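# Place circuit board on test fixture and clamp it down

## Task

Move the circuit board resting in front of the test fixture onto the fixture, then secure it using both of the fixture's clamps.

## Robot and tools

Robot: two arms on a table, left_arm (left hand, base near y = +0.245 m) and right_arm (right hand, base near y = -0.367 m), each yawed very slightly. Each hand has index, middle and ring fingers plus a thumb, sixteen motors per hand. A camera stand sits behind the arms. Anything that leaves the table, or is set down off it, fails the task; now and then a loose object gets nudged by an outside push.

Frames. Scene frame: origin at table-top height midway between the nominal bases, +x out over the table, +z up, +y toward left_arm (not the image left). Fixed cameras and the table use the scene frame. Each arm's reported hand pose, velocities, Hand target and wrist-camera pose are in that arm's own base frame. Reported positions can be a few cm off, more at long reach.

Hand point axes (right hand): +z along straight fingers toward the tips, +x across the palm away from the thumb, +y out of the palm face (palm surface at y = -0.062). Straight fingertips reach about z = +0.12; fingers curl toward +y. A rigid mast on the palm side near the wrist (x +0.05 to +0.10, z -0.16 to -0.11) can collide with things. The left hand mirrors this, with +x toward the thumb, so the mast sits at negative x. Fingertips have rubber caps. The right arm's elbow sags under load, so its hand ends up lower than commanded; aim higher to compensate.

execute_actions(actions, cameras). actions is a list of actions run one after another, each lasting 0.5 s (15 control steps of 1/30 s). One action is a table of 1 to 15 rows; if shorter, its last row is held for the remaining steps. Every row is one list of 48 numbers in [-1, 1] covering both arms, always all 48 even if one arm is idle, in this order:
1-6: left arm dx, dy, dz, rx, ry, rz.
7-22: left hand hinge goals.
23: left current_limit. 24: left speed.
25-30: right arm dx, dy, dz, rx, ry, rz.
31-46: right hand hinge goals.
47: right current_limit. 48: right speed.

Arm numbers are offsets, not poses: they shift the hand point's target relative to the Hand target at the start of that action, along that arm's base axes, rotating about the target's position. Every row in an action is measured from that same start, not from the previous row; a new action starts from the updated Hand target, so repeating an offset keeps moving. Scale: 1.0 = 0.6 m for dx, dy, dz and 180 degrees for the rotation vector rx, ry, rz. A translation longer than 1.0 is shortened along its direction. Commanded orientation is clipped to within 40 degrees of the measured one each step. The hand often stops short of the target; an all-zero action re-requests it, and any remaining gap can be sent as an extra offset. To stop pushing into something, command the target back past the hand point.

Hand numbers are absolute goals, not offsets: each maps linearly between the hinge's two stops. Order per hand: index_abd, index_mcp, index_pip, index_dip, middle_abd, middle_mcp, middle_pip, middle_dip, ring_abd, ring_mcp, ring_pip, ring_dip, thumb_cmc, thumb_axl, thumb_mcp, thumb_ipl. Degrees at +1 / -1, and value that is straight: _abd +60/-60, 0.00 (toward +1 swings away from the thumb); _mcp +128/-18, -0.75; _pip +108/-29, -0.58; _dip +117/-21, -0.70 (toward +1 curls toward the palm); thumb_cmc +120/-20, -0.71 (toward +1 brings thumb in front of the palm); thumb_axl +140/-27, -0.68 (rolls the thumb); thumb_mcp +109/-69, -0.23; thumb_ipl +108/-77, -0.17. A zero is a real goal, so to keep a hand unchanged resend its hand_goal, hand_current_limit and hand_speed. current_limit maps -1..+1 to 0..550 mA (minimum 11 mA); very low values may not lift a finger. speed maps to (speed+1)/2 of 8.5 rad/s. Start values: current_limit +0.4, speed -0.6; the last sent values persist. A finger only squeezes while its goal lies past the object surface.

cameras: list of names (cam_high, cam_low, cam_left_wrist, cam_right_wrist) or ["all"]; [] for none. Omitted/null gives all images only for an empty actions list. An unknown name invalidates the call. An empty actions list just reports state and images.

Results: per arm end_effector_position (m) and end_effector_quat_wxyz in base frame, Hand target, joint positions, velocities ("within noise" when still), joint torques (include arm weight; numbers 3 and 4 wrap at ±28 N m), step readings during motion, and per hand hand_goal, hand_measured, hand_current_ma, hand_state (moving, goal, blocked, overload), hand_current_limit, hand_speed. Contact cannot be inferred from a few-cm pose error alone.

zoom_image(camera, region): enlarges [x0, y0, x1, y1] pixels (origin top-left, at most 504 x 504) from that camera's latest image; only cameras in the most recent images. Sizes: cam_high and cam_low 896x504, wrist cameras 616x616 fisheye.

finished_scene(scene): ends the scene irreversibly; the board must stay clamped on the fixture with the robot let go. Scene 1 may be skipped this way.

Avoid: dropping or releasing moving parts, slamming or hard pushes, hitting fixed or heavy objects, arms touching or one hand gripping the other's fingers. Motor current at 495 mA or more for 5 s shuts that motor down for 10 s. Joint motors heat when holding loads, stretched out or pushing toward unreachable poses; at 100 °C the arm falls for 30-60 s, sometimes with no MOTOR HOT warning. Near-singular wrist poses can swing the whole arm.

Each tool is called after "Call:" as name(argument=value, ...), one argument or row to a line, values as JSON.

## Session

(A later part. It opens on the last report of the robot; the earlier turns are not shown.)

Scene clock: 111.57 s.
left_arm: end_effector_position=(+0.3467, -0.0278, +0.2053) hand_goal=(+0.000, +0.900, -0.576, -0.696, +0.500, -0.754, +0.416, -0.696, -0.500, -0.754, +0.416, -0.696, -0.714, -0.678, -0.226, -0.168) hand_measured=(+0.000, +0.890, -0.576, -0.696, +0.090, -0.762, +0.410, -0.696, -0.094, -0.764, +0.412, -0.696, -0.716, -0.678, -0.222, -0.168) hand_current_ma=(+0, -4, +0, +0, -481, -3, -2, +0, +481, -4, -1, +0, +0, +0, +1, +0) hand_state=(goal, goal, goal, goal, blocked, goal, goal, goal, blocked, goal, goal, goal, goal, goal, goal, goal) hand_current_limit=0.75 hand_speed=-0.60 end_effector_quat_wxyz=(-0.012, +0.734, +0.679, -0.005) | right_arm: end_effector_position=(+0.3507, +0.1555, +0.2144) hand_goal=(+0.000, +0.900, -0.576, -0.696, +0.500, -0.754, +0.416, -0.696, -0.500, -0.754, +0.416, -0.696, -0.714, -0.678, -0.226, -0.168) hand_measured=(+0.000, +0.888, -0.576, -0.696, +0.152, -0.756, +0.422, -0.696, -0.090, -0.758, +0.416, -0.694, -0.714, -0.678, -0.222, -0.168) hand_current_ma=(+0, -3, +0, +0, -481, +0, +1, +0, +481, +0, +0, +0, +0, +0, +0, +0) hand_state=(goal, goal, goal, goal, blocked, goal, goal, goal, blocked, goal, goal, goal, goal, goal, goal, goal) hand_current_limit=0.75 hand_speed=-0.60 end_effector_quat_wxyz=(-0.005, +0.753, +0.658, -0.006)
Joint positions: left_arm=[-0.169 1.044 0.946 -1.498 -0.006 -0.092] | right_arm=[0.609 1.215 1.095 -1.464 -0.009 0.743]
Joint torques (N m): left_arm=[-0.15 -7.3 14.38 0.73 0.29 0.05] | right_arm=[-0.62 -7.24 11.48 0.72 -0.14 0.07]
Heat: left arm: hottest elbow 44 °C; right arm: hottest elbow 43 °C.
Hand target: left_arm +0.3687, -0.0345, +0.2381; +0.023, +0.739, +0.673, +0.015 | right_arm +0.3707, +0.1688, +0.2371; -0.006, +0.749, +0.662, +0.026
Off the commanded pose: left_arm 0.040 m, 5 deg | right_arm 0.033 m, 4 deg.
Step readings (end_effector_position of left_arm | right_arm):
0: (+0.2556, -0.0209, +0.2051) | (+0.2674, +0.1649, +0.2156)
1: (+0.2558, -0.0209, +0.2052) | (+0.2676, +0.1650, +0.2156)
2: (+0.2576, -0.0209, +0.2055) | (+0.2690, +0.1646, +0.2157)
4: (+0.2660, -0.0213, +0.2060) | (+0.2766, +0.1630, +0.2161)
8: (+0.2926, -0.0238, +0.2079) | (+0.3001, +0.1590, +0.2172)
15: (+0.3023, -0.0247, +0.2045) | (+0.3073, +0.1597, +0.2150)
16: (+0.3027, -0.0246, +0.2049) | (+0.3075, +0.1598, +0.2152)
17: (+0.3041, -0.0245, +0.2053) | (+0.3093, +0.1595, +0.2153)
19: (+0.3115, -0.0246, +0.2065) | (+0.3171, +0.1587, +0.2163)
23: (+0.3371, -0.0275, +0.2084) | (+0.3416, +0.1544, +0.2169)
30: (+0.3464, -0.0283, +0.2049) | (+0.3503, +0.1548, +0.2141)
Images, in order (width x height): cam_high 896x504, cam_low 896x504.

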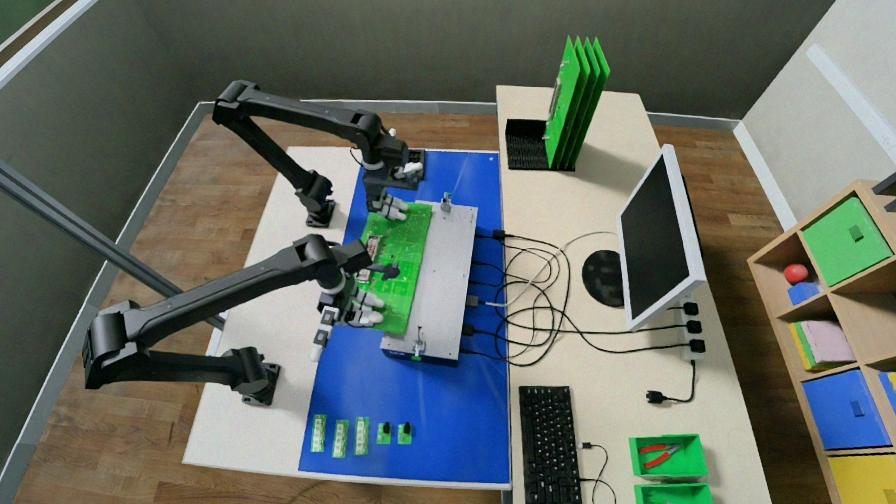

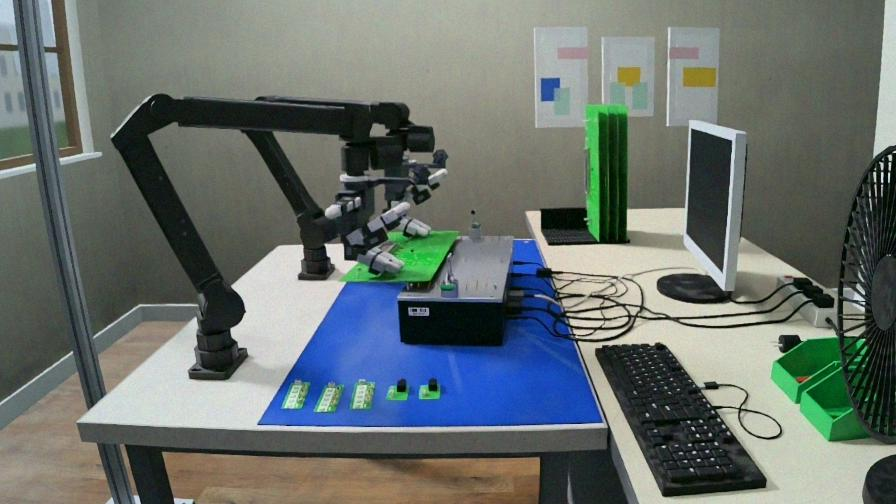

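Call:
execute_actions(
  actions=[
    [[0.0696,-0.0049,-0.01,0,0,0.0047,0,0.9,-0.576,-0.696,0.5,-0.754,0.416,-0.696,-0.5,-0.754,0.416,-0.696,-0.714,-0.678,-0.226,-0.168,0.75,-0.6,0.0799,-0.008,-0.01,0,0,0.0047,0,0.9,-0.576,-0.696,0.5,-0.754,0.416,-0.696,-0.5,-0.754,0.416,-0.696,-0.714,-0.678,-0.226,-0.168,0.75,-0.6]],
  ],
  cameras=["cam_high","cam_low"],
)

Call:
zoom_image(
  camera="cam_high",
  region=[340, 180, 500, 370],
)

Call:
zoom_image(
  camera="cam_low",
  region=[350, 200, 520, 330],
)

Scene clock: 116.13 s.
left_arm: end_effector_position=(+0.3918, -0.0344, +0.2090) hand_goal=(+0.000, +0.900, -0.576, -0.696, +0.500, -0.754, +0.416, -0.696, -0.500, -0.754, +0.416, -0.696, -0.714, -0.678, -0.226, -0.168) hand_measured=(+0.000, +0.890, -0.576, -0.696, +0.170, -0.760, +0.428, -0.694, -0.200, -0.756, +0.430, -0.692, -0.714, -0.678, -0.222, -0.168) hand_current_ma=(+0, -4, +0, +0, -481, -2, +6, +0, +481, +0, +7, +1, +0, +0, +1, +0) hand_state=(goal, goal, goal, goal, blocked, goal, goal, goal, blocked, goal, goal, goal, goal, goal, goal, goal) hand_current_limit=0.75 hand_speed=-0.60 end_effector_quat_wxyz=(-0.001, +0.732, +0.681, -0.002) | right_arm: end_effector_position=(+0.3974, +0.1533, +0.2083) hand_goal=(+0.000, +0.900, -0.576, -0.696, +0.500, -0.754, +0.416, -0.696, -0.500, -0.754, +0.416, -0.696, -0.714, -0.678, -0.226, -0.168) hand_measured=(+0.000, +0.888, -0.576, -0.696, +0.182, -0.748, +0.432, -0.692, -0.126, -0.752, +0.430, -0.686, -0.714, -0.678, -0.222, -0.168) hand_current_ma=(+0, -3, +0, +0, -481, +1, +5, +0, +481, +0, +4, +2, +0, +0, +0, +0) hand_state=(goal, goal, goal, goal, blocked, goal, goal, goal, blocked, goal, goal, goal, goal, goal, goal, goal) hand_current_limit=0.75 hand_speed=-0.60 end_effector_quat_wxyz=(-0.010, +0.747, +0.665, -0.006)
Joint positions: left_arm=[-0.163 1.156 1.031 -1.449 0.002 -0.091] | right_arm=[0.524 1.317 1.169 -1.439 -0.018 0.641]
Joint torques (N m): left_arm=[0.5 -8.12 13.14 0.92 -0.04 -0.02] | right_arm=[-0.03 -9 11.63 0.8 0.1 0.04]
Heat: left arm: hottest elbow 45 °C; right arm: hottest elbow 44 °C.
Hand target: left_arm +0.4105, -0.0375, +0.2319; +0.023, +0.734, +0.678, +0.015 | right_arm +0.4186, +0.1640, +0.2311; -0.006, +0.744, +0.667, +0.026
Off the commanded pose: left_arm 0.030 m, 3 deg | right_arm 0.033 m, 4 deg.
Step readings (end_effector_position of left_arm | right_arm):
0: (+0.3467, -0.0278, +0.2053) | (+0.3508, +0.1556, +0.2144)
1: (+0.3467, -0.0278, +0.2051) | (+0.3509, +0.1557, +0.2146)
2: (+0.3479, -0.0278, +0.2053) | (+0.3527, +0.1552, +0.2145)
4: (+0.3550, -0.0279, +0.2058) | (+0.3608, +0.1542, +0.2147)
8: (+0.3776, -0.0312, +0.2036) | (+0.3876, +0.1497, +0.2132)
15: (+0.3893, -0.0339, +0.2057) | (+0.3969, +0.1524, +0.2108)
Images, in order (width x height): cam_high 896x504, cam_low 896x504.

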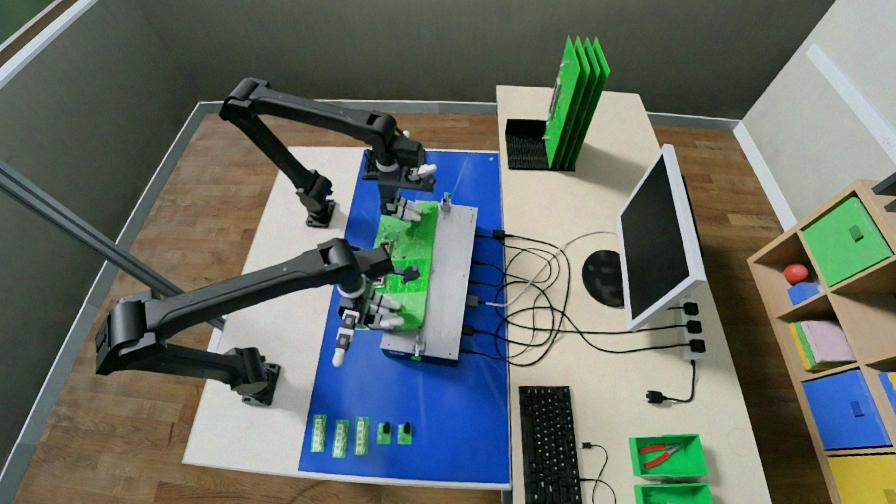

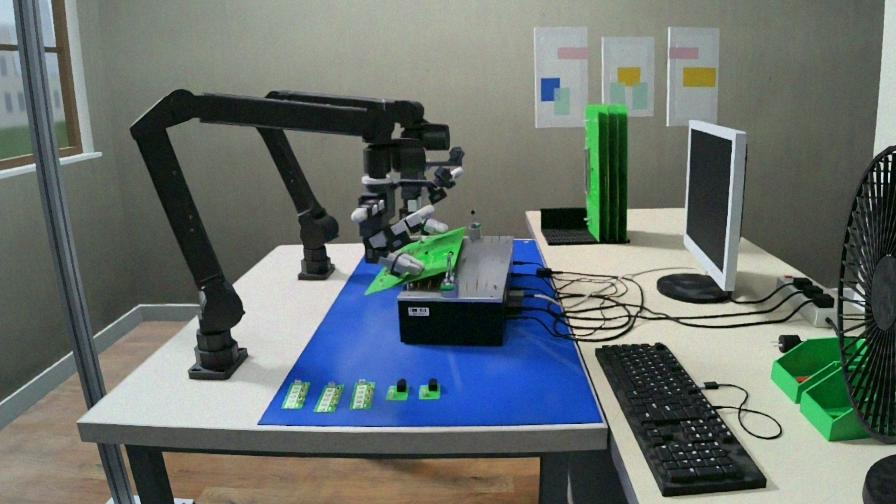

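Scaled by 2.653 from the camera's 896x504 image, which has a finer 1280x720 frame.

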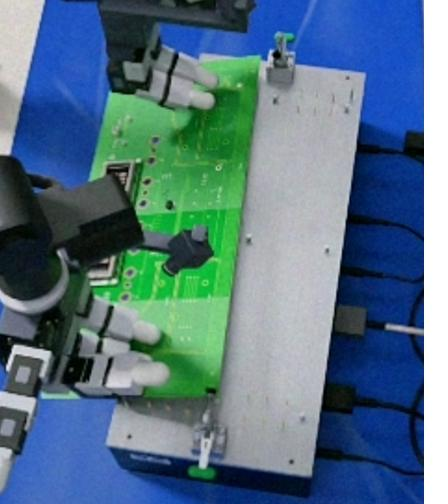

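Scaled by 2.965 from the camera's 896x504 image, which has a finer 1280x720 frame.

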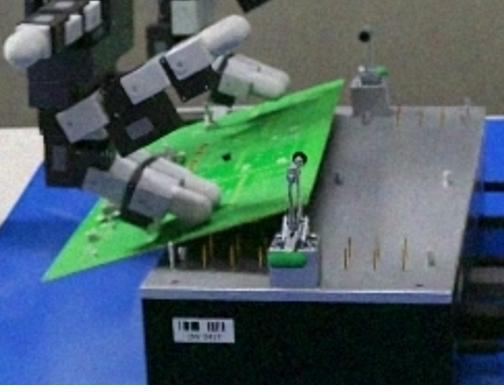

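Call:
execute_actions(
  actions=[],
  cameras=["cam_left_wrist","cam_right_wrist","cam_high","cam_low"],
)

Call:
zoom_image(
  camera="cam_right_wrist",
  region=[160, 60, 480, 300],
)

Call:
zoom_image(
  camera="cam_left_wrist",
  region=[180, 60, 520, 300],
)

Call:
zoom_image(
  camera="cam_high",
  region=[370, 280, 450, 370],
)

Scene clock: 117.37 s.
left_arm: end_effector_position=(+0.3918, -0.0344, +0.2090) hand_goal=(+0.000, +0.900, -0.576, -0.696, +0.500, -0.754, +0.416, -0.696, -0.500, -0.754, +0.416, -0.696, -0.714, -0.678, -0.226, -0.168) hand_measured=(+0.000, +0.890, -0.576, -0.696, +0.170, -0.760, +0.428, -0.694, -0.200, -0.756, +0.430, -0.692, -0.714, -0.678, -0.222, -0.168) hand_current_ma=(+0, -4, +0, +0, -481, -2, +6, +0, +481, +0, +7, +1, +0, +0, +1, +0) hand_state=(goal, goal, goal, goal, blocked, goal, goal, goal, blocked, goal, goal, goal, goal, goal, goal, goal) hand_current_limit=0.75 hand_speed=-0.60 end_effector_quat_wxyz=(-0.001, +0.732, +0.681, -0.002) | right_arm: end_effector_position=(+0.3974, +0.1534, +0.2083) hand_goal=(+0.000, +0.900, -0.576, -0.696, +0.500, -0.754, +0.416, -0.696, -0.500, -0.754, +0.416, -0.696, -0.714, -0.678, -0.226, -0.168) hand_measured=(+0.000, +0.888, -0.576, -0.696, +0.182, -0.748, +0.432, -0.692, -0.126, -0.752, +0.430, -0.686, -0.714, -0.678, -0.222, -0.168) hand_current_ma=(+0, -3, +0, +0, -481, +1, +5, +0, +481, +0, +4, +2, +0, +0, +0, +0) hand_state=(goal, goal, goal, goal, blocked, goal, goal, goal, blocked, goal, goal, goal, goal, goal, goal, goal) hand_current_limit=0.75 hand_speed=-0.60 end_effector_quat_wxyz=(-0.010, +0.747, +0.665, -0.006)
Joint positions: left_arm=[-0.163 1.156 1.031 -1.449 0.002 -0.091] | right_arm=[0.524 1.317 1.169 -1.439 -0.018 0.64]
Joint velocities: within noise
Joint torques (N m): left_arm=[0.44 -8.06 13.03 0.79 -0.03 -0.04] | right_arm=[-0.09 -9.23 11.45 0.87 0 0.01]
Heat: left arm: hottest elbow 45 °C; right arm: hottest elbow 44 °C.
Hand target: left_arm +0.4105, -0.0375, +0.2319; +0.023, +0.734, +0.678, +0.015 | right_arm +0.4186, +0.1640, +0.2311; -0.006, +0.744, +0.668, +0.026
Off the commanded pose: left_arm 0.030 m, 3 deg | right_arm 0.033 m, 4 deg.
camera_calibration:
cam_left_wrist: T_world_to_cam=[[-0.654797, -0.755805, -0.000374905, 0.193231], [-0.509158, 0.440746, 0.739257, 0.00940146], [-0.558569, 0.484254, -0.673423, 0.502336], [0, 0, 0, 1]] pos_world=[0.411903, -0.101357, 0.331407]
cam_right_wrist: T_world_to_cam=[[0.509918, -0.855464, -0.0903581, -0.0108944], [-0.548906, -0.404454, 0.731518, 0.0841304], [-0.662334, -0.323416, -0.675808, 0.569715], [0, 0, 0, 1]] pos_world=[0.429076, 0.208962, 0.322491]

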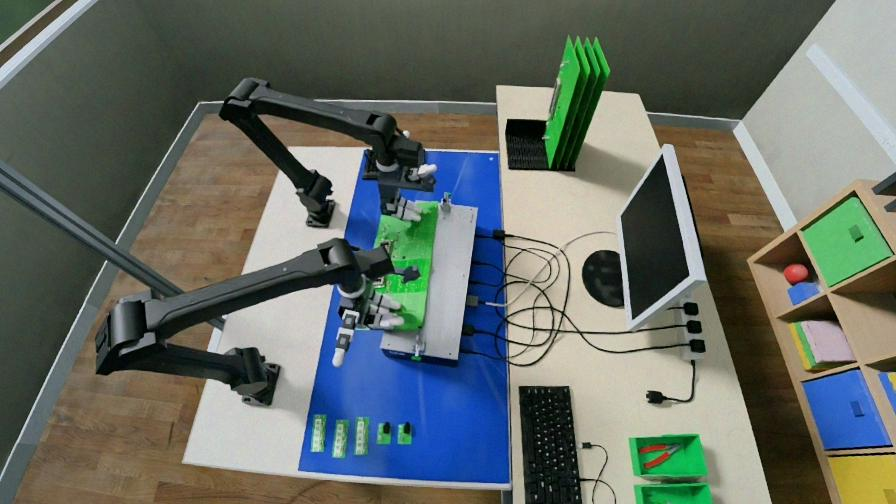

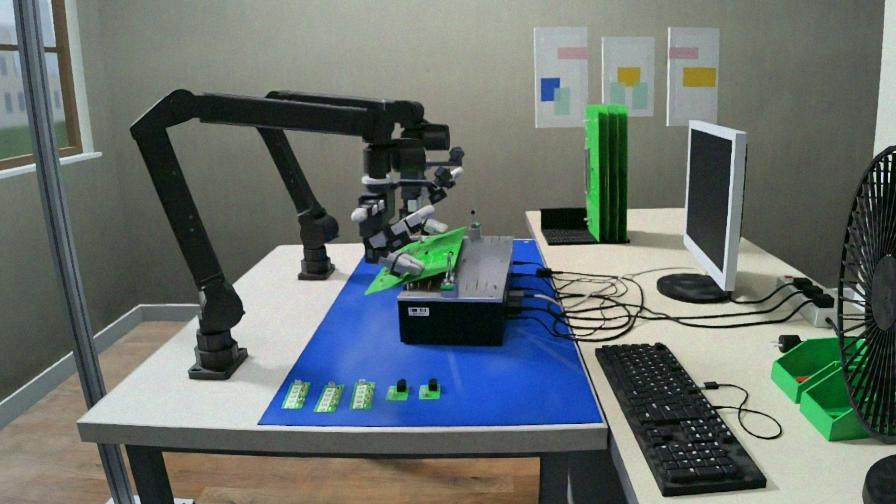

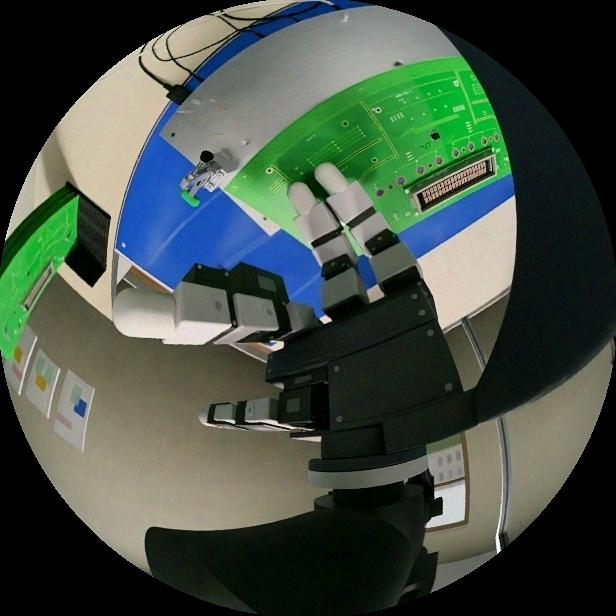

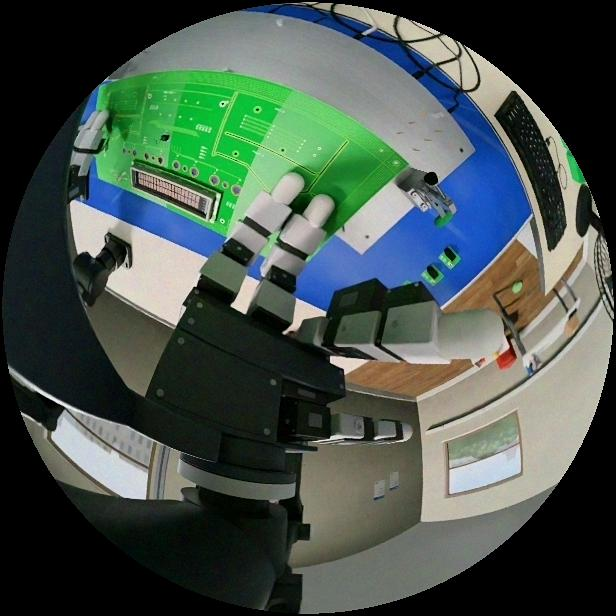

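Scaled by 1.575 from the camera's 616x616 image, which has a finer 880x880 frame.

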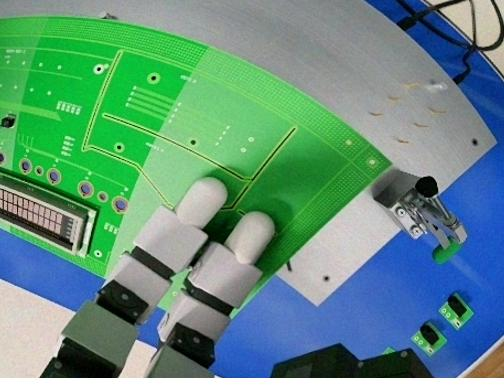

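Scaled by 1.482 from the camera's 616x616 image, which has a finer 880x880 frame.

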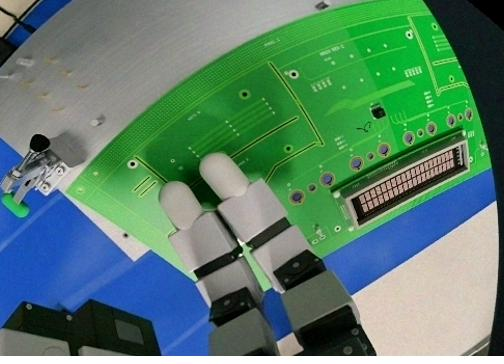

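Scaled by 5.600 from the camera's 896x504 image, which has a finer 1280x720 frame.

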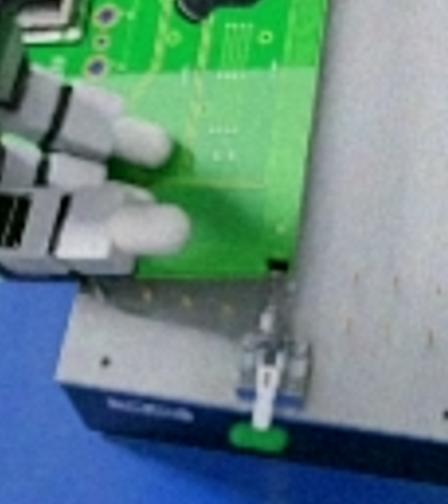

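Call:
zoom_image(
  camera="cam_right_wrist",
  region=[200, 120, 360, 280],
)

Call:
zoom_image(
  camera="cam_left_wrist",
  region=[260, 120, 420, 280],
)

Call:
zoom_image(
  camera="cam_low",
  region=[350, 210, 490, 330],
)

Scaled by 3.150 from the camera's 616x616 image, which has a finer 880x880 frame.

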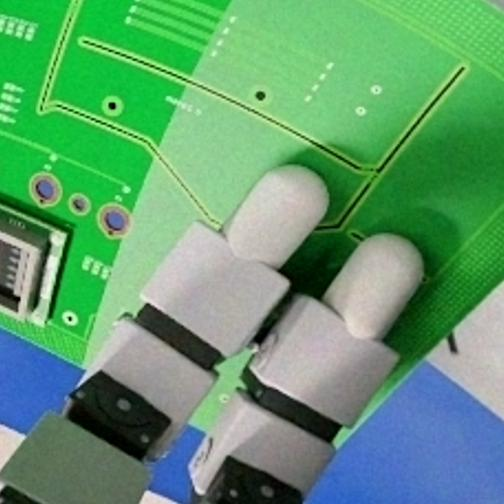

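Scaled by 3.150 from the camera's 616x616 image, which has a finer 880x880 frame.

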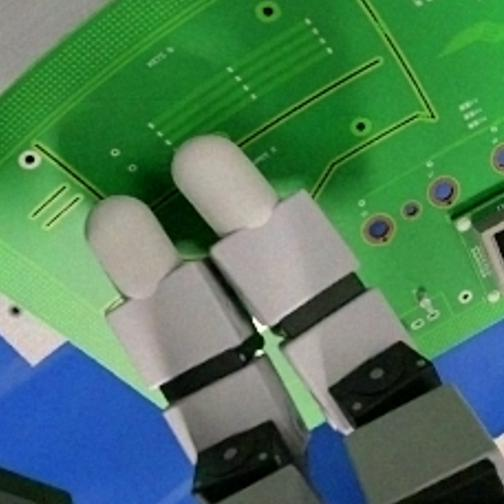

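Scaled by 3.600 from the camera's 896x504 image, which has a finer 1280x720 frame.

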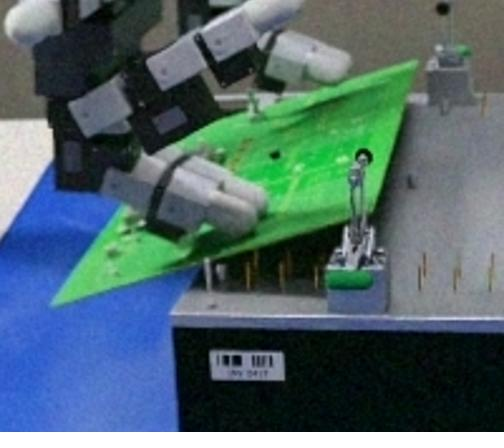

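Call:
execute_actions(
  actions=[
    [[0,0,0,0,0,0,0,0.9,-0.576,-0.696,0.5,-0.754,0.416,-0.696,-0.5,-0.754,0.416,-0.696,-0.714,-0.678,-0.226,-0.168,0.75,-0.6,0.003,0,0.015,0,0,0,0,0.9,-0.576,-0.696,0.5,-0.754,0.416,-0.696,-0.5,-0.754,0.416,-0.696,-0.714,-0.678,-0.226,-0.168,0.75,-0.6]],
  ],
  cameras=["cam_low","cam_left_wrist","cam_right_wrist"],
)

Call:
zoom_image(
  camera="cam_low",
  region=[350, 210, 490, 330],
)

Call:
zoom_image(
  camera="cam_right_wrist",
  region=[200, 120, 360, 280],
)

Call:
zoom_image(
  camera="cam_left_wrist",
  region=[260, 120, 420, 280],
)

Scene clock: 127.97 s.
left_arm: end_effector_position=(+0.3910, -0.0360, +0.2090) hand_goal=(+0.000, +0.900, -0.576, -0.696, +0.500, -0.754, +0.416, -0.696, -0.500, -0.754, +0.416, -0.696, -0.714, -0.678, -0.226, -0.168) hand_measured=(+0.000, +0.890, -0.576, -0.696, +0.172, -0.774, +0.438, -0.690, -0.206, -0.762, +0.434, -0.692, -0.714, -0.678, -0.222, -0.168) hand_current_ma=(+0, -4, +0, +0, -481, -15, +14, +2, +481, -3, +11, +1, +0, +0, +1, +0) hand_state=(goal, goal, goal, goal, blocked, goal, blocked, goal, blocked, goal, goal, goal, goal, goal, goal, goal) hand_current_limit=0.75 hand_speed=-0.60 end_effector_quat_wxyz=(+0.001, +0.734, +0.679, -0.005) | right_arm: end_effector_position=(+0.4056, +0.1598, +0.2234) hand_goal=(+0.000, +0.900, -0.576, -0.696, +0.500, -0.754, +0.416, -0.696, -0.500, -0.754, +0.416, -0.696, -0.714, -0.678, -0.226, -0.168) hand_measured=(+0.000, +0.888, -0.576, -0.696, +0.240, -0.752, +0.434, -0.692, -0.148, -0.764, +0.430, -0.688, -0.714, -0.678, -0.222, -0.168) hand_current_ma=(+0, -3, +0, +0, -481, +0, +6, +0, +481, -2, +4, +1, +0, +0, +0, +0) hand_state=(goal, goal, goal, goal, blocked, goal, goal, goal, blocked, goal, goal, goal, goal, goal, goal, goal) hand_current_limit=0.75 hand_speed=-0.60 end_effector_quat_wxyz=(-0.010, +0.744, +0.668, +0.010)
Joint positions: left_arm=[-0.163 1.155 1.032 -1.452 0.009 -0.084] | right_arm=[0.524 1.317 1.206 -1.445 -0.024 0.631]
Joint torques (N m): left_arm=[0.09 -8.35 13.18 0.98 -0.29 -0.09] | right_arm=[-1.38 -9.17 10.69 0.18 0.18 0.06]
Heat: left arm: hottest elbow 45 °C; right arm: hottest elbow 45 °C.
Hand target: left_arm +0.4105, -0.0375, +0.2319; +0.023, +0.734, +0.678, +0.015 | right_arm +0.4204, +0.1639, +0.2402; -0.006, +0.744, +0.667, +0.026
Off the commanded pose: left_arm 0.030 m, 3 deg | right_arm 0.023 m, 2 deg.
Step readings (end_effector_position of left_arm | right_arm):
0: (+0.3918, -0.0344, +0.2090) | (+0.3974, +0.1534, +0.2083)
1: (+0.3918, -0.0344, +0.2090) | (+0.3975, +0.1534, +0.2085)
2: (+0.3918, -0.0344, +0.2090) | (+0.3978, +0.1536, +0.2090)
4: (+0.3918, -0.0344, +0.2090) | (+0.3991, +0.1545, +0.2108)
8: (+0.3918, -0.0344, +0.2090) | (+0.4029, +0.1569, +0.2168)
15: (+0.3912, -0.0344, +0.2092) | (+0.4053, +0.1598, +0.2228)
camera_calibration:
cam_left_wrist: T_world_to_cam=[[-0.660255, -0.751014, 0.00647452, 0.192349], [-0.503753, 0.449236, 0.737848, 0.00819682], [-0.557043, 0.483906, -0.674936, 0.502425], [0, 0, 0, 1]] pos_world=[0.411001, -0.102352, 0.331811]
cam_right_wrist: T_world_to_cam=[[0.519269, -0.849254, -0.0955407, -0.0117816], [-0.562483, -0.423793, 0.709938, 0.0935462], [-0.643407, -0.314909, -0.697754, 0.583241], [0, 0, 0, 1]] pos_world=[0.433997, 0.213306, 0.339421]
Images, in order (width x height): cam_low 896x504, cam_left_wrist 616x616, cam_right_wrist 616x616.

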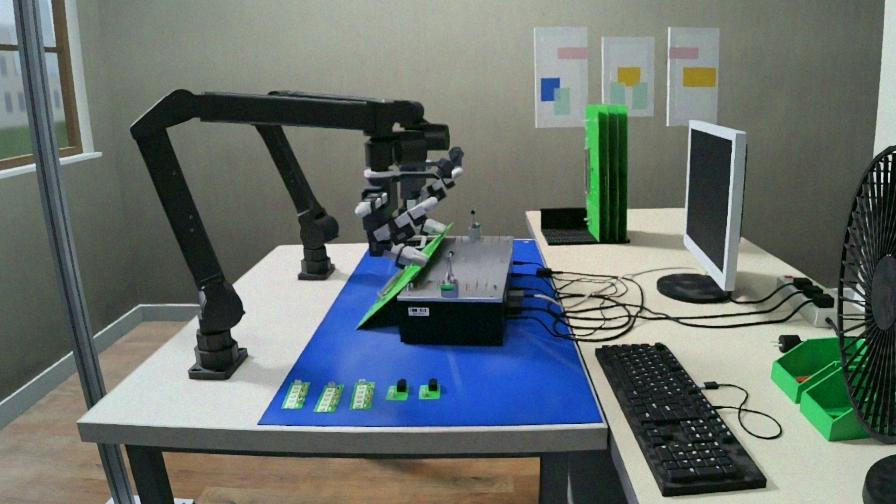

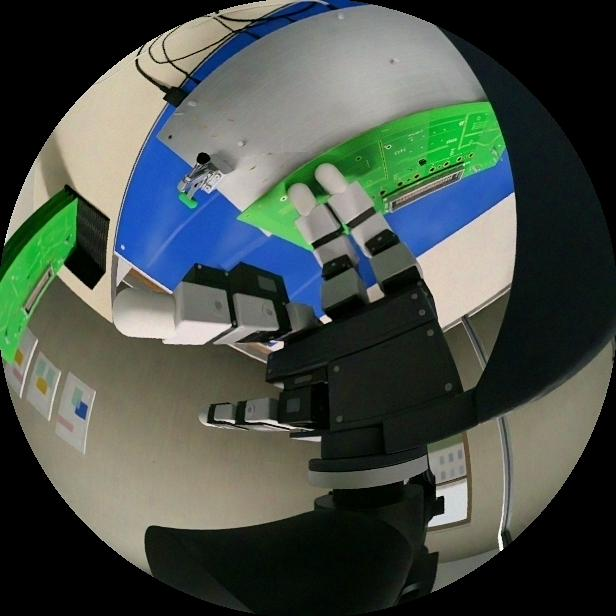

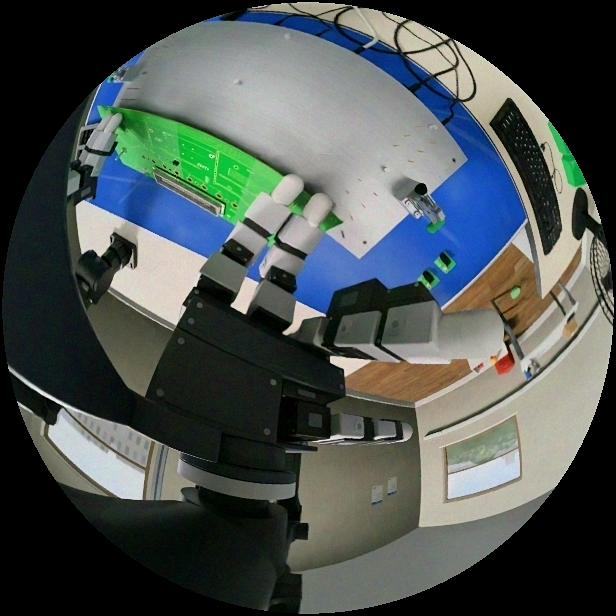

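Scaled by 3.600 from the camera's 896x504 image, which has a finer 1280x720 frame.

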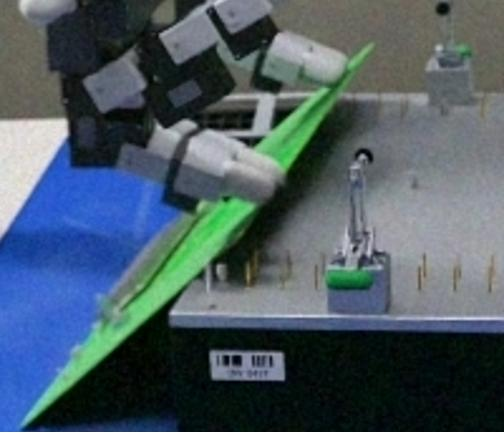

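Scaled by 3.150 from the camera's 616x616 image, which has a finer 880x880 frame.

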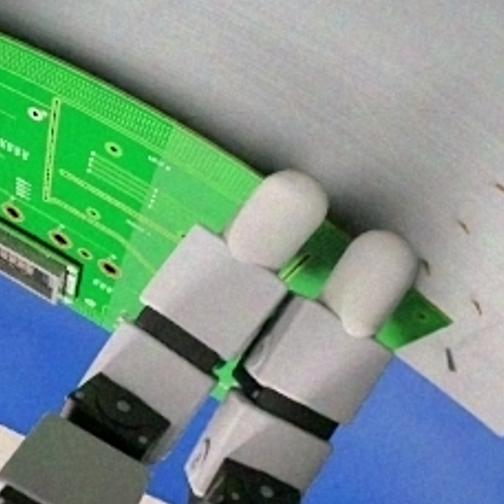

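Scaled by 3.150 from the camera's 616x616 image, which has a finer 880x880 frame.

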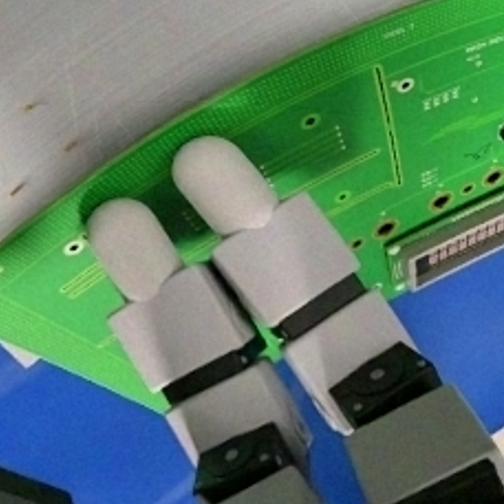

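Call:
execute_actions(
  actions=[
    [[0,0,0,0,0,0,0,0.9,-0.576,-0.696,-0.1,-0.754,0.416,-0.696,0.1,-0.754,0.416,-0.696,-0.714,-0.678,-0.226,-0.168,0.5,-0.8,0,0,0,0,0,0,0,0.9,-0.576,-0.696,-0.1,-0.754,0.416,-0.696,0.1,-0.754,0.416,-0.696,-0.714,-0.678,-0.226,-0.168,0.5,-0.8]],
    [[0,0,0.1,0,0,0,0,0.9,-0.576,-0.696,-0.1,-0.754,0.416,-0.696,0.1,-0.754,0.416,-0.696,-0.714,-0.678,-0.226,-0.168,0.5,-0.6,0,0,0.1,0,0,0,0,0.9,-0.576,-0.696,-0.1,-0.754,0.416,-0.696,0.1,-0.754,0.416,-0.696,-0.714,-0.678,-0.226,-0.168,0.5,-0.6]],
  ],
  cameras=["cam_low","cam_high"],
)

Call:
zoom_image(
  camera="cam_low",
  region=[350, 210, 490, 330],
)

Call:
zoom_image(
  camera="cam_high",
  region=[340, 180, 500, 370],
)

Scene clock: 139.30 s.
left_arm: end_effector_position=(+0.4005, -0.0379, +0.2733) hand_goal=(+0.000, +0.900, -0.576, -0.696, -0.100, -0.754, +0.416, -0.696, +0.100, -0.754, +0.416, -0.696, -0.714, -0.678, -0.226, -0.168) hand_measured=(+0.000, +0.890, -0.576, -0.696, -0.096, -0.758, +0.416, -0.694, +0.096, -0.756, +0.416, -0.694, -0.714, -0.678, -0.222, -0.168) hand_current_ma=(+0, -4, +0, +0, +1, -1, +0, +0, -1, +0, +0, +0, +0, +0, +1, +0) hand_state=(goal, goal, goal, goal, goal, goal, goal, goal, goal, goal, goal, goal, goal, goal, goal, goal) hand_current_limit=0.50 hand_speed=-0.60 end_effector_quat_wxyz=(+0.012, +0.737, +0.676, +0.005) | right_arm: end_effector_position=(+0.4102, +0.1621, +0.2841) hand_goal=(+0.000, +0.900, -0.576, -0.696, -0.100, -0.754, +0.416, -0.696, +0.100, -0.754, +0.416, -0.696, -0.714, -0.678, -0.226, -0.168) hand_measured=(+0.000, +0.888, -0.576, -0.696, -0.096, -0.754, +0.416, -0.694, +0.096, -0.758, +0.416, -0.694, -0.714, -0.678, -0.222, -0.168) hand_current_ma=(+0, -3, +0, +0, +0, +0, +0, +0, +0, +0, +0, +0, +0, +0, +0, +0) hand_state=(goal, goal, goal, goal, goal, goal, goal, goal, goal, goal, goal, goal, goal, goal, goal, goal) hand_current_limit=0.50 hand_speed=-0.60 end_effector_quat_wxyz=(-0.008, +0.744, +0.668, +0.014)
Joint positions: left_arm=[-0.163 1.154 1.192 -1.584 0.006 -0.077] | right_arm=[0.524 1.32 1.365 -1.592 -0.022 0.631]
Joint torques (N m): left_arm=[0.38 -8 12.94 0.12 -0.18 -0.11] | right_arm=[-1.08 -9 10.92 -0.23 0.11 0.03]
Heat: left arm: hottest elbow 44 °C; right arm: hottest elbow 46 °C.
Hand target: left_arm +0.4104, -0.0375, +0.2918; +0.023, +0.734, +0.678, +0.015 | right_arm +0.4205, +0.1640, +0.3002; -0.006, +0.744, +0.667, +0.026
Off the commanded pose: left_arm 0.021 m, 2 deg | right_arm 0.019 m, 1 deg.
Step readings (end_effector_position of left_arm | right_arm):
0: (+0.3910, -0.0360, +0.2090) | (+0.4056, +0.1598, +0.2234)
1: (+0.3910, -0.0360, +0.2090) | (+0.4056, +0.1598, +0.2234)
2: (+0.3910, -0.0360, +0.2090) | (+0.4056, +0.1598, +0.2234)
4: (+0.3910, -0.0360, +0.2090) | (+0.4056, +0.1598, +0.2234)
8: (+0.3910, -0.0360, +0.2090) | (+0.4056, +0.1598, +0.2234)
15: (+0.3909, -0.0382, +0.2088) | (+0.4056, +0.1598, +0.2234)
16: (+0.3908, -0.0385, +0.2090) | (+0.4057, +0.1598, +0.2239)
17: (+0.3903, -0.0379, +0.2108) | (+0.4051, +0.1595, +0.2258)
19: (+0.3899, -0.0365, +0.2206) | (+0.4039, +0.1587, +0.2365)
23: (+0.3988, -0.0376, +0.2546) | (+0.4104, +0.1622, +0.2692)
30: (+0.4019, -0.0381, +0.2738) | (+0.4114, +0.1628, +0.2844)
Images, in order (width x height): cam_high 896x504, cam_low 896x504.

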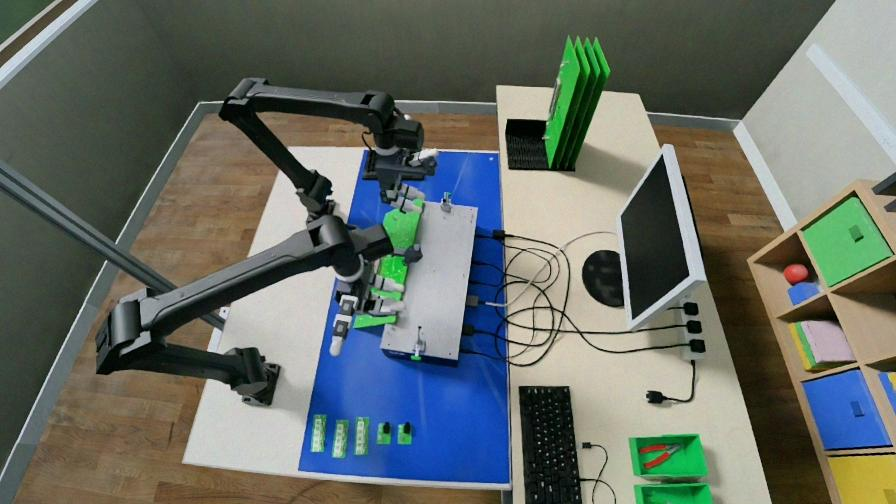

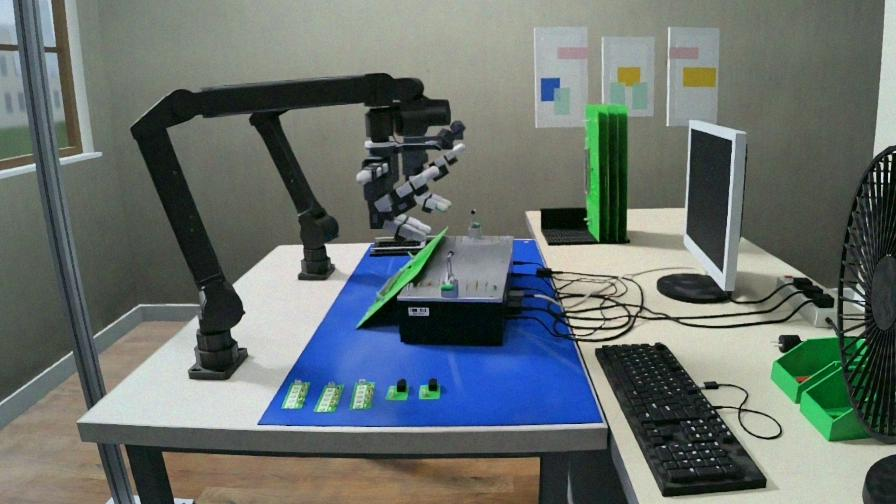

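Scaled by 3.600 from the camera's 896x504 image, which has a finer 1280x720 frame.

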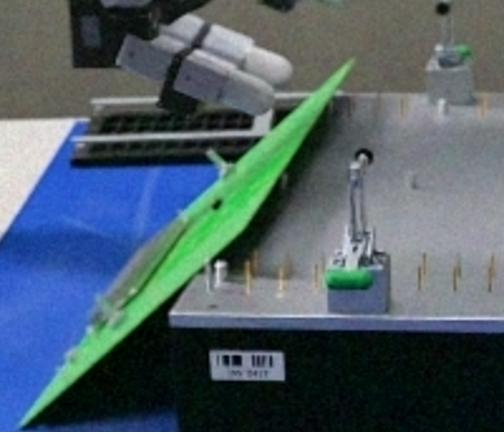

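Scaled by 2.653 from the camera's 896x504 image, which has a finer 1280x720 frame.

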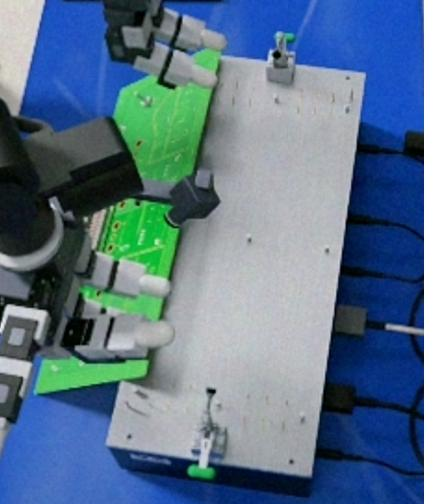

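Call:
execute_actions(
  actions=[
    [[-0.13,0.03,0,-0.0059,-0.0996,0.0026,0,0.9,-0.576,-0.696,-0.1,-0.754,0.416,-0.696,0.1,-0.754,0.416,-0.696,-0.714,-0.678,-0.226,-0.168,0.5,-0.6,-0.137,0.02,0,-0.0177,-0.103,0,0,0.9,-0.576,-0.696,-0.1,-0.754,0.416,-0.696,0.1,-0.754,0.416,-0.696,-0.714,-0.678,-0.226,-0.168,0.5,-0.6]],
    [[-0.1307,0.0642,0,-0.0058,-0.0996,0.0026,0,0.9,-0.576,-0.696,-0.1,-0.754,0.416,-0.696,0.1,-0.754,0.416,-0.696,-0.714,-0.678,-0.226,-0.168,0.5,-0.6,-0.1372,0.0375,0,-0.0176,-0.1029,0,0,0.9,-0.576,-0.696,-0.1,-0.754,0.416,-0.696,0.1,-0.754,0.416,-0.696,-0.714,-0.678,-0.226,-0.168,0.5,-0.6]],
    [[0,0,-0.185,0,0,0,0,0.9,-0.576,-0.696,-0.1,-0.754,0.416,-0.696,0.1,-0.754,0.416,-0.696,-0.714,-0.678,-0.226,-0.168,0.5,-0.6,0,0,-0.175,0,0,0,0,0.9,-0.576,-0.696,-0.1,-0.754,0.416,-0.696,0.1,-0.754,0.416,-0.696,-0.714,-0.678,-0.226,-0.168,0.5,-0.6]],
  ],
  cameras=["all"],
)

Call:
zoom_image(
  camera="cam_left_wrist",
  region=[240, 100, 440, 280],
)

Call:
zoom_image(
  camera="cam_right_wrist",
  region=[180, 100, 380, 280],
)

Call:
zoom_image(
  camera="cam_high",
  region=[340, 180, 500, 370],
)

Scene clock: 149.07 s.
left_arm: end_effector_position=(+0.2489, +0.0184, +0.1646) hand_goal=(+0.000, +0.900, -0.576, -0.696, -0.100, -0.754, +0.416, -0.696, +0.100, -0.754, +0.416, -0.696, -0.714, -0.678, -0.226, -0.168) hand_measured=(+0.000, +0.894, -0.576, -0.696, -0.098, -0.762, +0.414, -0.694, +0.098, -0.760, +0.416, -0.694, -0.720, -0.678, -0.222, -0.168) hand_current_ma=(+0, -2, +0, +0, +0, -3, +0, +0, +0, -2, +0, +0, -2, +0, +1, +0) hand_state=(goal, goal, goal, goal, goal, goal, goal, goal, goal, goal, goal, goal, goal, goal, goal, goal) hand_current_limit=0.50 hand_speed=-0.60 end_effector_quat_wxyz=(+0.231, +0.690, +0.653, +0.211) | right_arm: end_effector_position=(+0.2564, +0.1922, +0.1952) hand_goal=(+0.000, +0.900, -0.576, -0.696, -0.100, -0.754, +0.416, -0.696, +0.100, -0.754, +0.416, -0.696, -0.714, -0.678, -0.226, -0.168) hand_measured=(+0.000, +0.892, -0.576, -0.696, -0.098, -0.760, +0.416, -0.694, +0.096, -0.760, +0.416, -0.694, -0.718, -0.678, -0.222, -0.168) hand_current_ma=(+0, -2, +0, +0, +0, -1, +0, +0, +0, -1, +0, +0, +0, +0, +0, +0) hand_state=(goal, goal, goal, goal, goal, goal, goal, goal, goal, goal, goal, goal, goal, goal, goal, goal) hand_current_limit=0.50 hand_speed=-0.60 end_effector_quat_wxyz=(+0.250, +0.695, +0.638, +0.217)
Joint positions: left_arm=[0.095 0.139 0.305 -1.106 0.1 0.118] | right_arm=[1.224 1.009 0.641 -1.021 0.654 1.249]
Joint torques (N m): left_arm=[0.5 0.79 11.81 2.66 0.11 0.01] | right_arm=[0.21 -4.42 7.3 1.16 0.89 0.25]
Heat: left arm: hottest elbow 46 °C; right arm: hottest elbow 46 °C.
Hand target: left_arm +0.2541, +0.0190, +0.1808; +0.244, +0.688, +0.644, +0.228 | right_arm +0.2559, +0.1985, +0.1952; +0.247, +0.696, +0.635, +0.225
Off the commanded pose: left_arm 0.017 m, 3 deg | right_arm 0.006 m, 1 deg.
Step readings (end_effector_position of left_arm | right_arm):
0: (+0.4005, -0.0379, +0.2733) | (+0.4102, +0.1620, +0.2841)
1: (+0.4005, -0.0378, +0.2736) | (+0.4104, +0.1617, +0.2845)
2: (+0.4000, -0.0372, +0.2732) | (+0.4109, +0.1599, +0.2848)
4: (+0.3902, -0.0341, +0.2684) | (+0.4034, +0.1560, +0.2827)
8: (+0.3439, -0.0247, +0.2672) | (+0.3579, +0.1648, +0.2823)
15: (+0.3266, -0.0203, +0.3004) | (+0.3392, +0.1730, +0.3068)
16: (+0.3269, -0.0202, +0.2996) | (+0.3392, +0.1723, +0.3059)
17: (+0.3269, -0.0187, +0.2974) | (+0.3393, +0.1702, +0.3066)
19: (+0.3160, -0.0104, +0.2834) | (+0.3260, +0.1723, +0.3022)
23: (+0.2727, +0.0095, +0.2644) | (+0.2814, +0.1905, +0.2929)
30: (+0.2507, +0.0183, +0.2896) | (+0.2601, +0.1986, +0.3054)
31: (+0.2510, +0.0190, +0.2883) | (+0.2595, +0.1981, +0.3047)
32: (+0.2527, +0.0199, +0.2846) | (+0.2594, +0.1980, +0.3009)
34: (+0.2552, +0.0212, +0.2608) | (+0.2581, +0.1958, +0.2768)
38: (+0.2474, +0.0191, +0.1814) | (+0.2524, +0.1835, +0.2150)
45: (+0.2477, +0.0189, +0.1613) | (+0.2553, +0.1899, +0.1942)
camera_calibration:
cam_left_wrist: T_world_to_cam=[[-0.52577, -0.774579, -0.351559, 0.165547], [-0.849368, 0.455574, 0.26651, 0.108424], [-0.0462719, 0.438726, -0.897429, 0.277175], [0, 0, 0, 1]] pos_world=[0.191957, -0.0427702, 0.278049]
cam_right_wrist: T_world_to_cam=[[0.443778, -0.830318, 0.337096, 0.0217317], [-0.892571, -0.376022, 0.248846, 0.208865], [-0.0798654, -0.411315, -0.907988, 0.392821], [0, 0, 0, 1]] pos_world=[0.208156, 0.258155, 0.297376]

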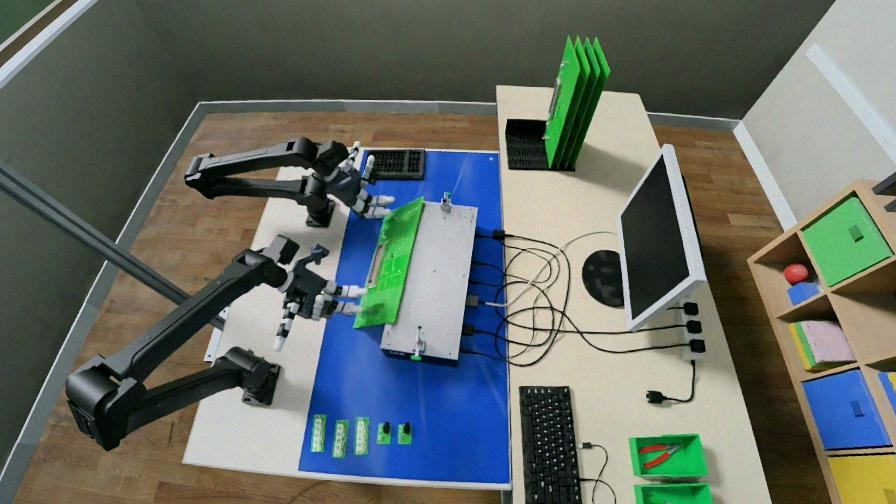

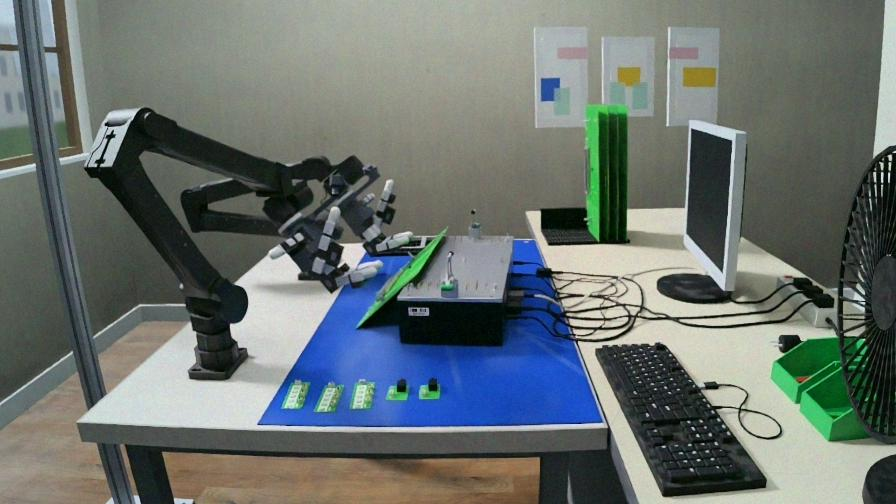

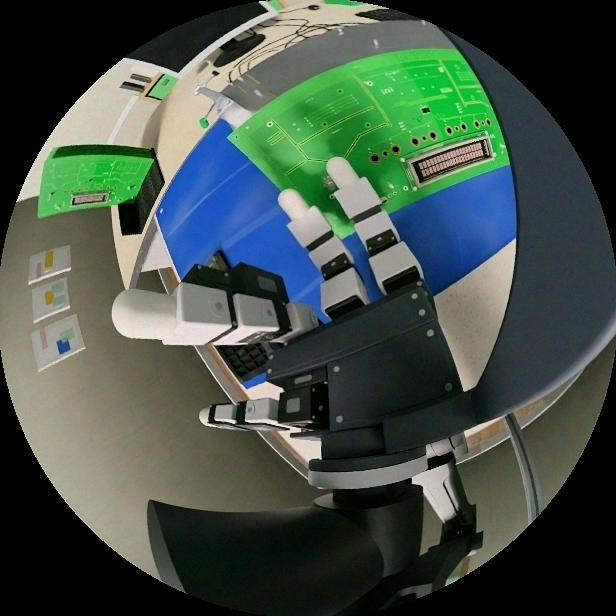

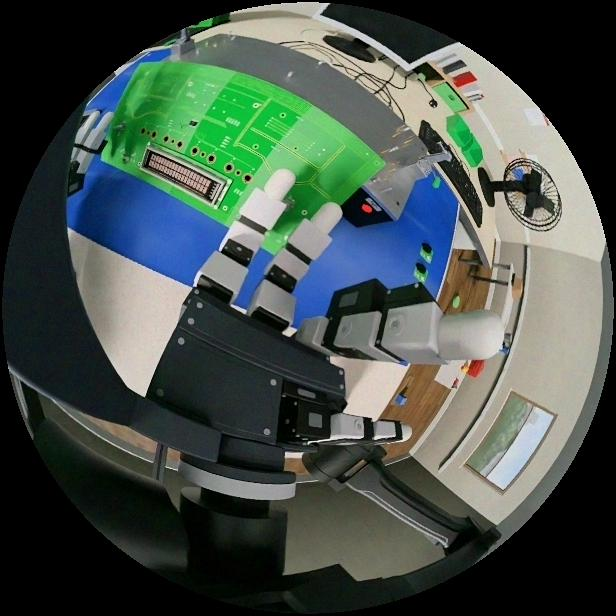

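Scaled by 2.520 from the camera's 616x616 image, which has a finer 880x880 frame.

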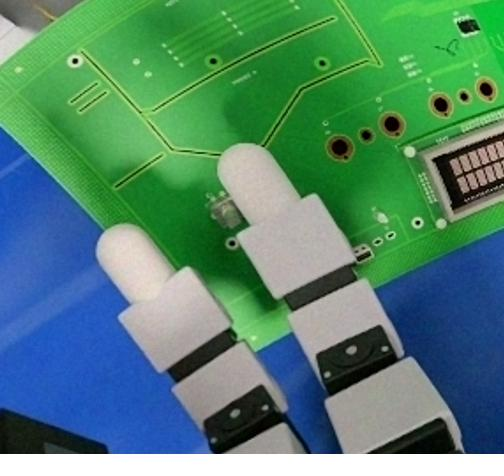

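Scaled by 2.520 from the camera's 616x616 image, which has a finer 880x880 frame.

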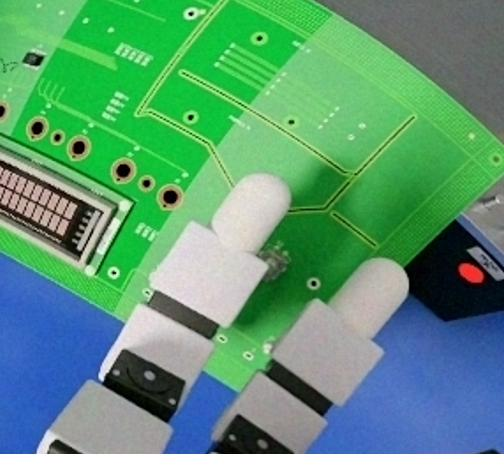

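Scaled by 2.653 from the camera's 896x504 image, which has a finer 1280x720 frame.

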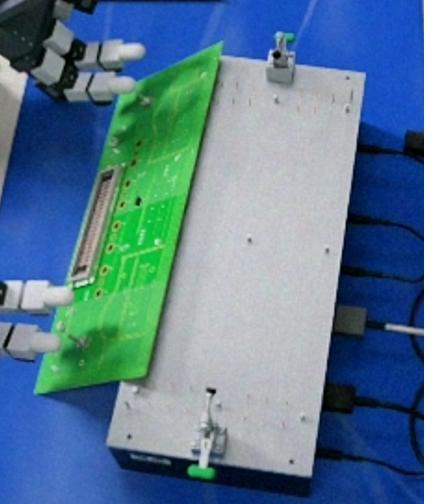

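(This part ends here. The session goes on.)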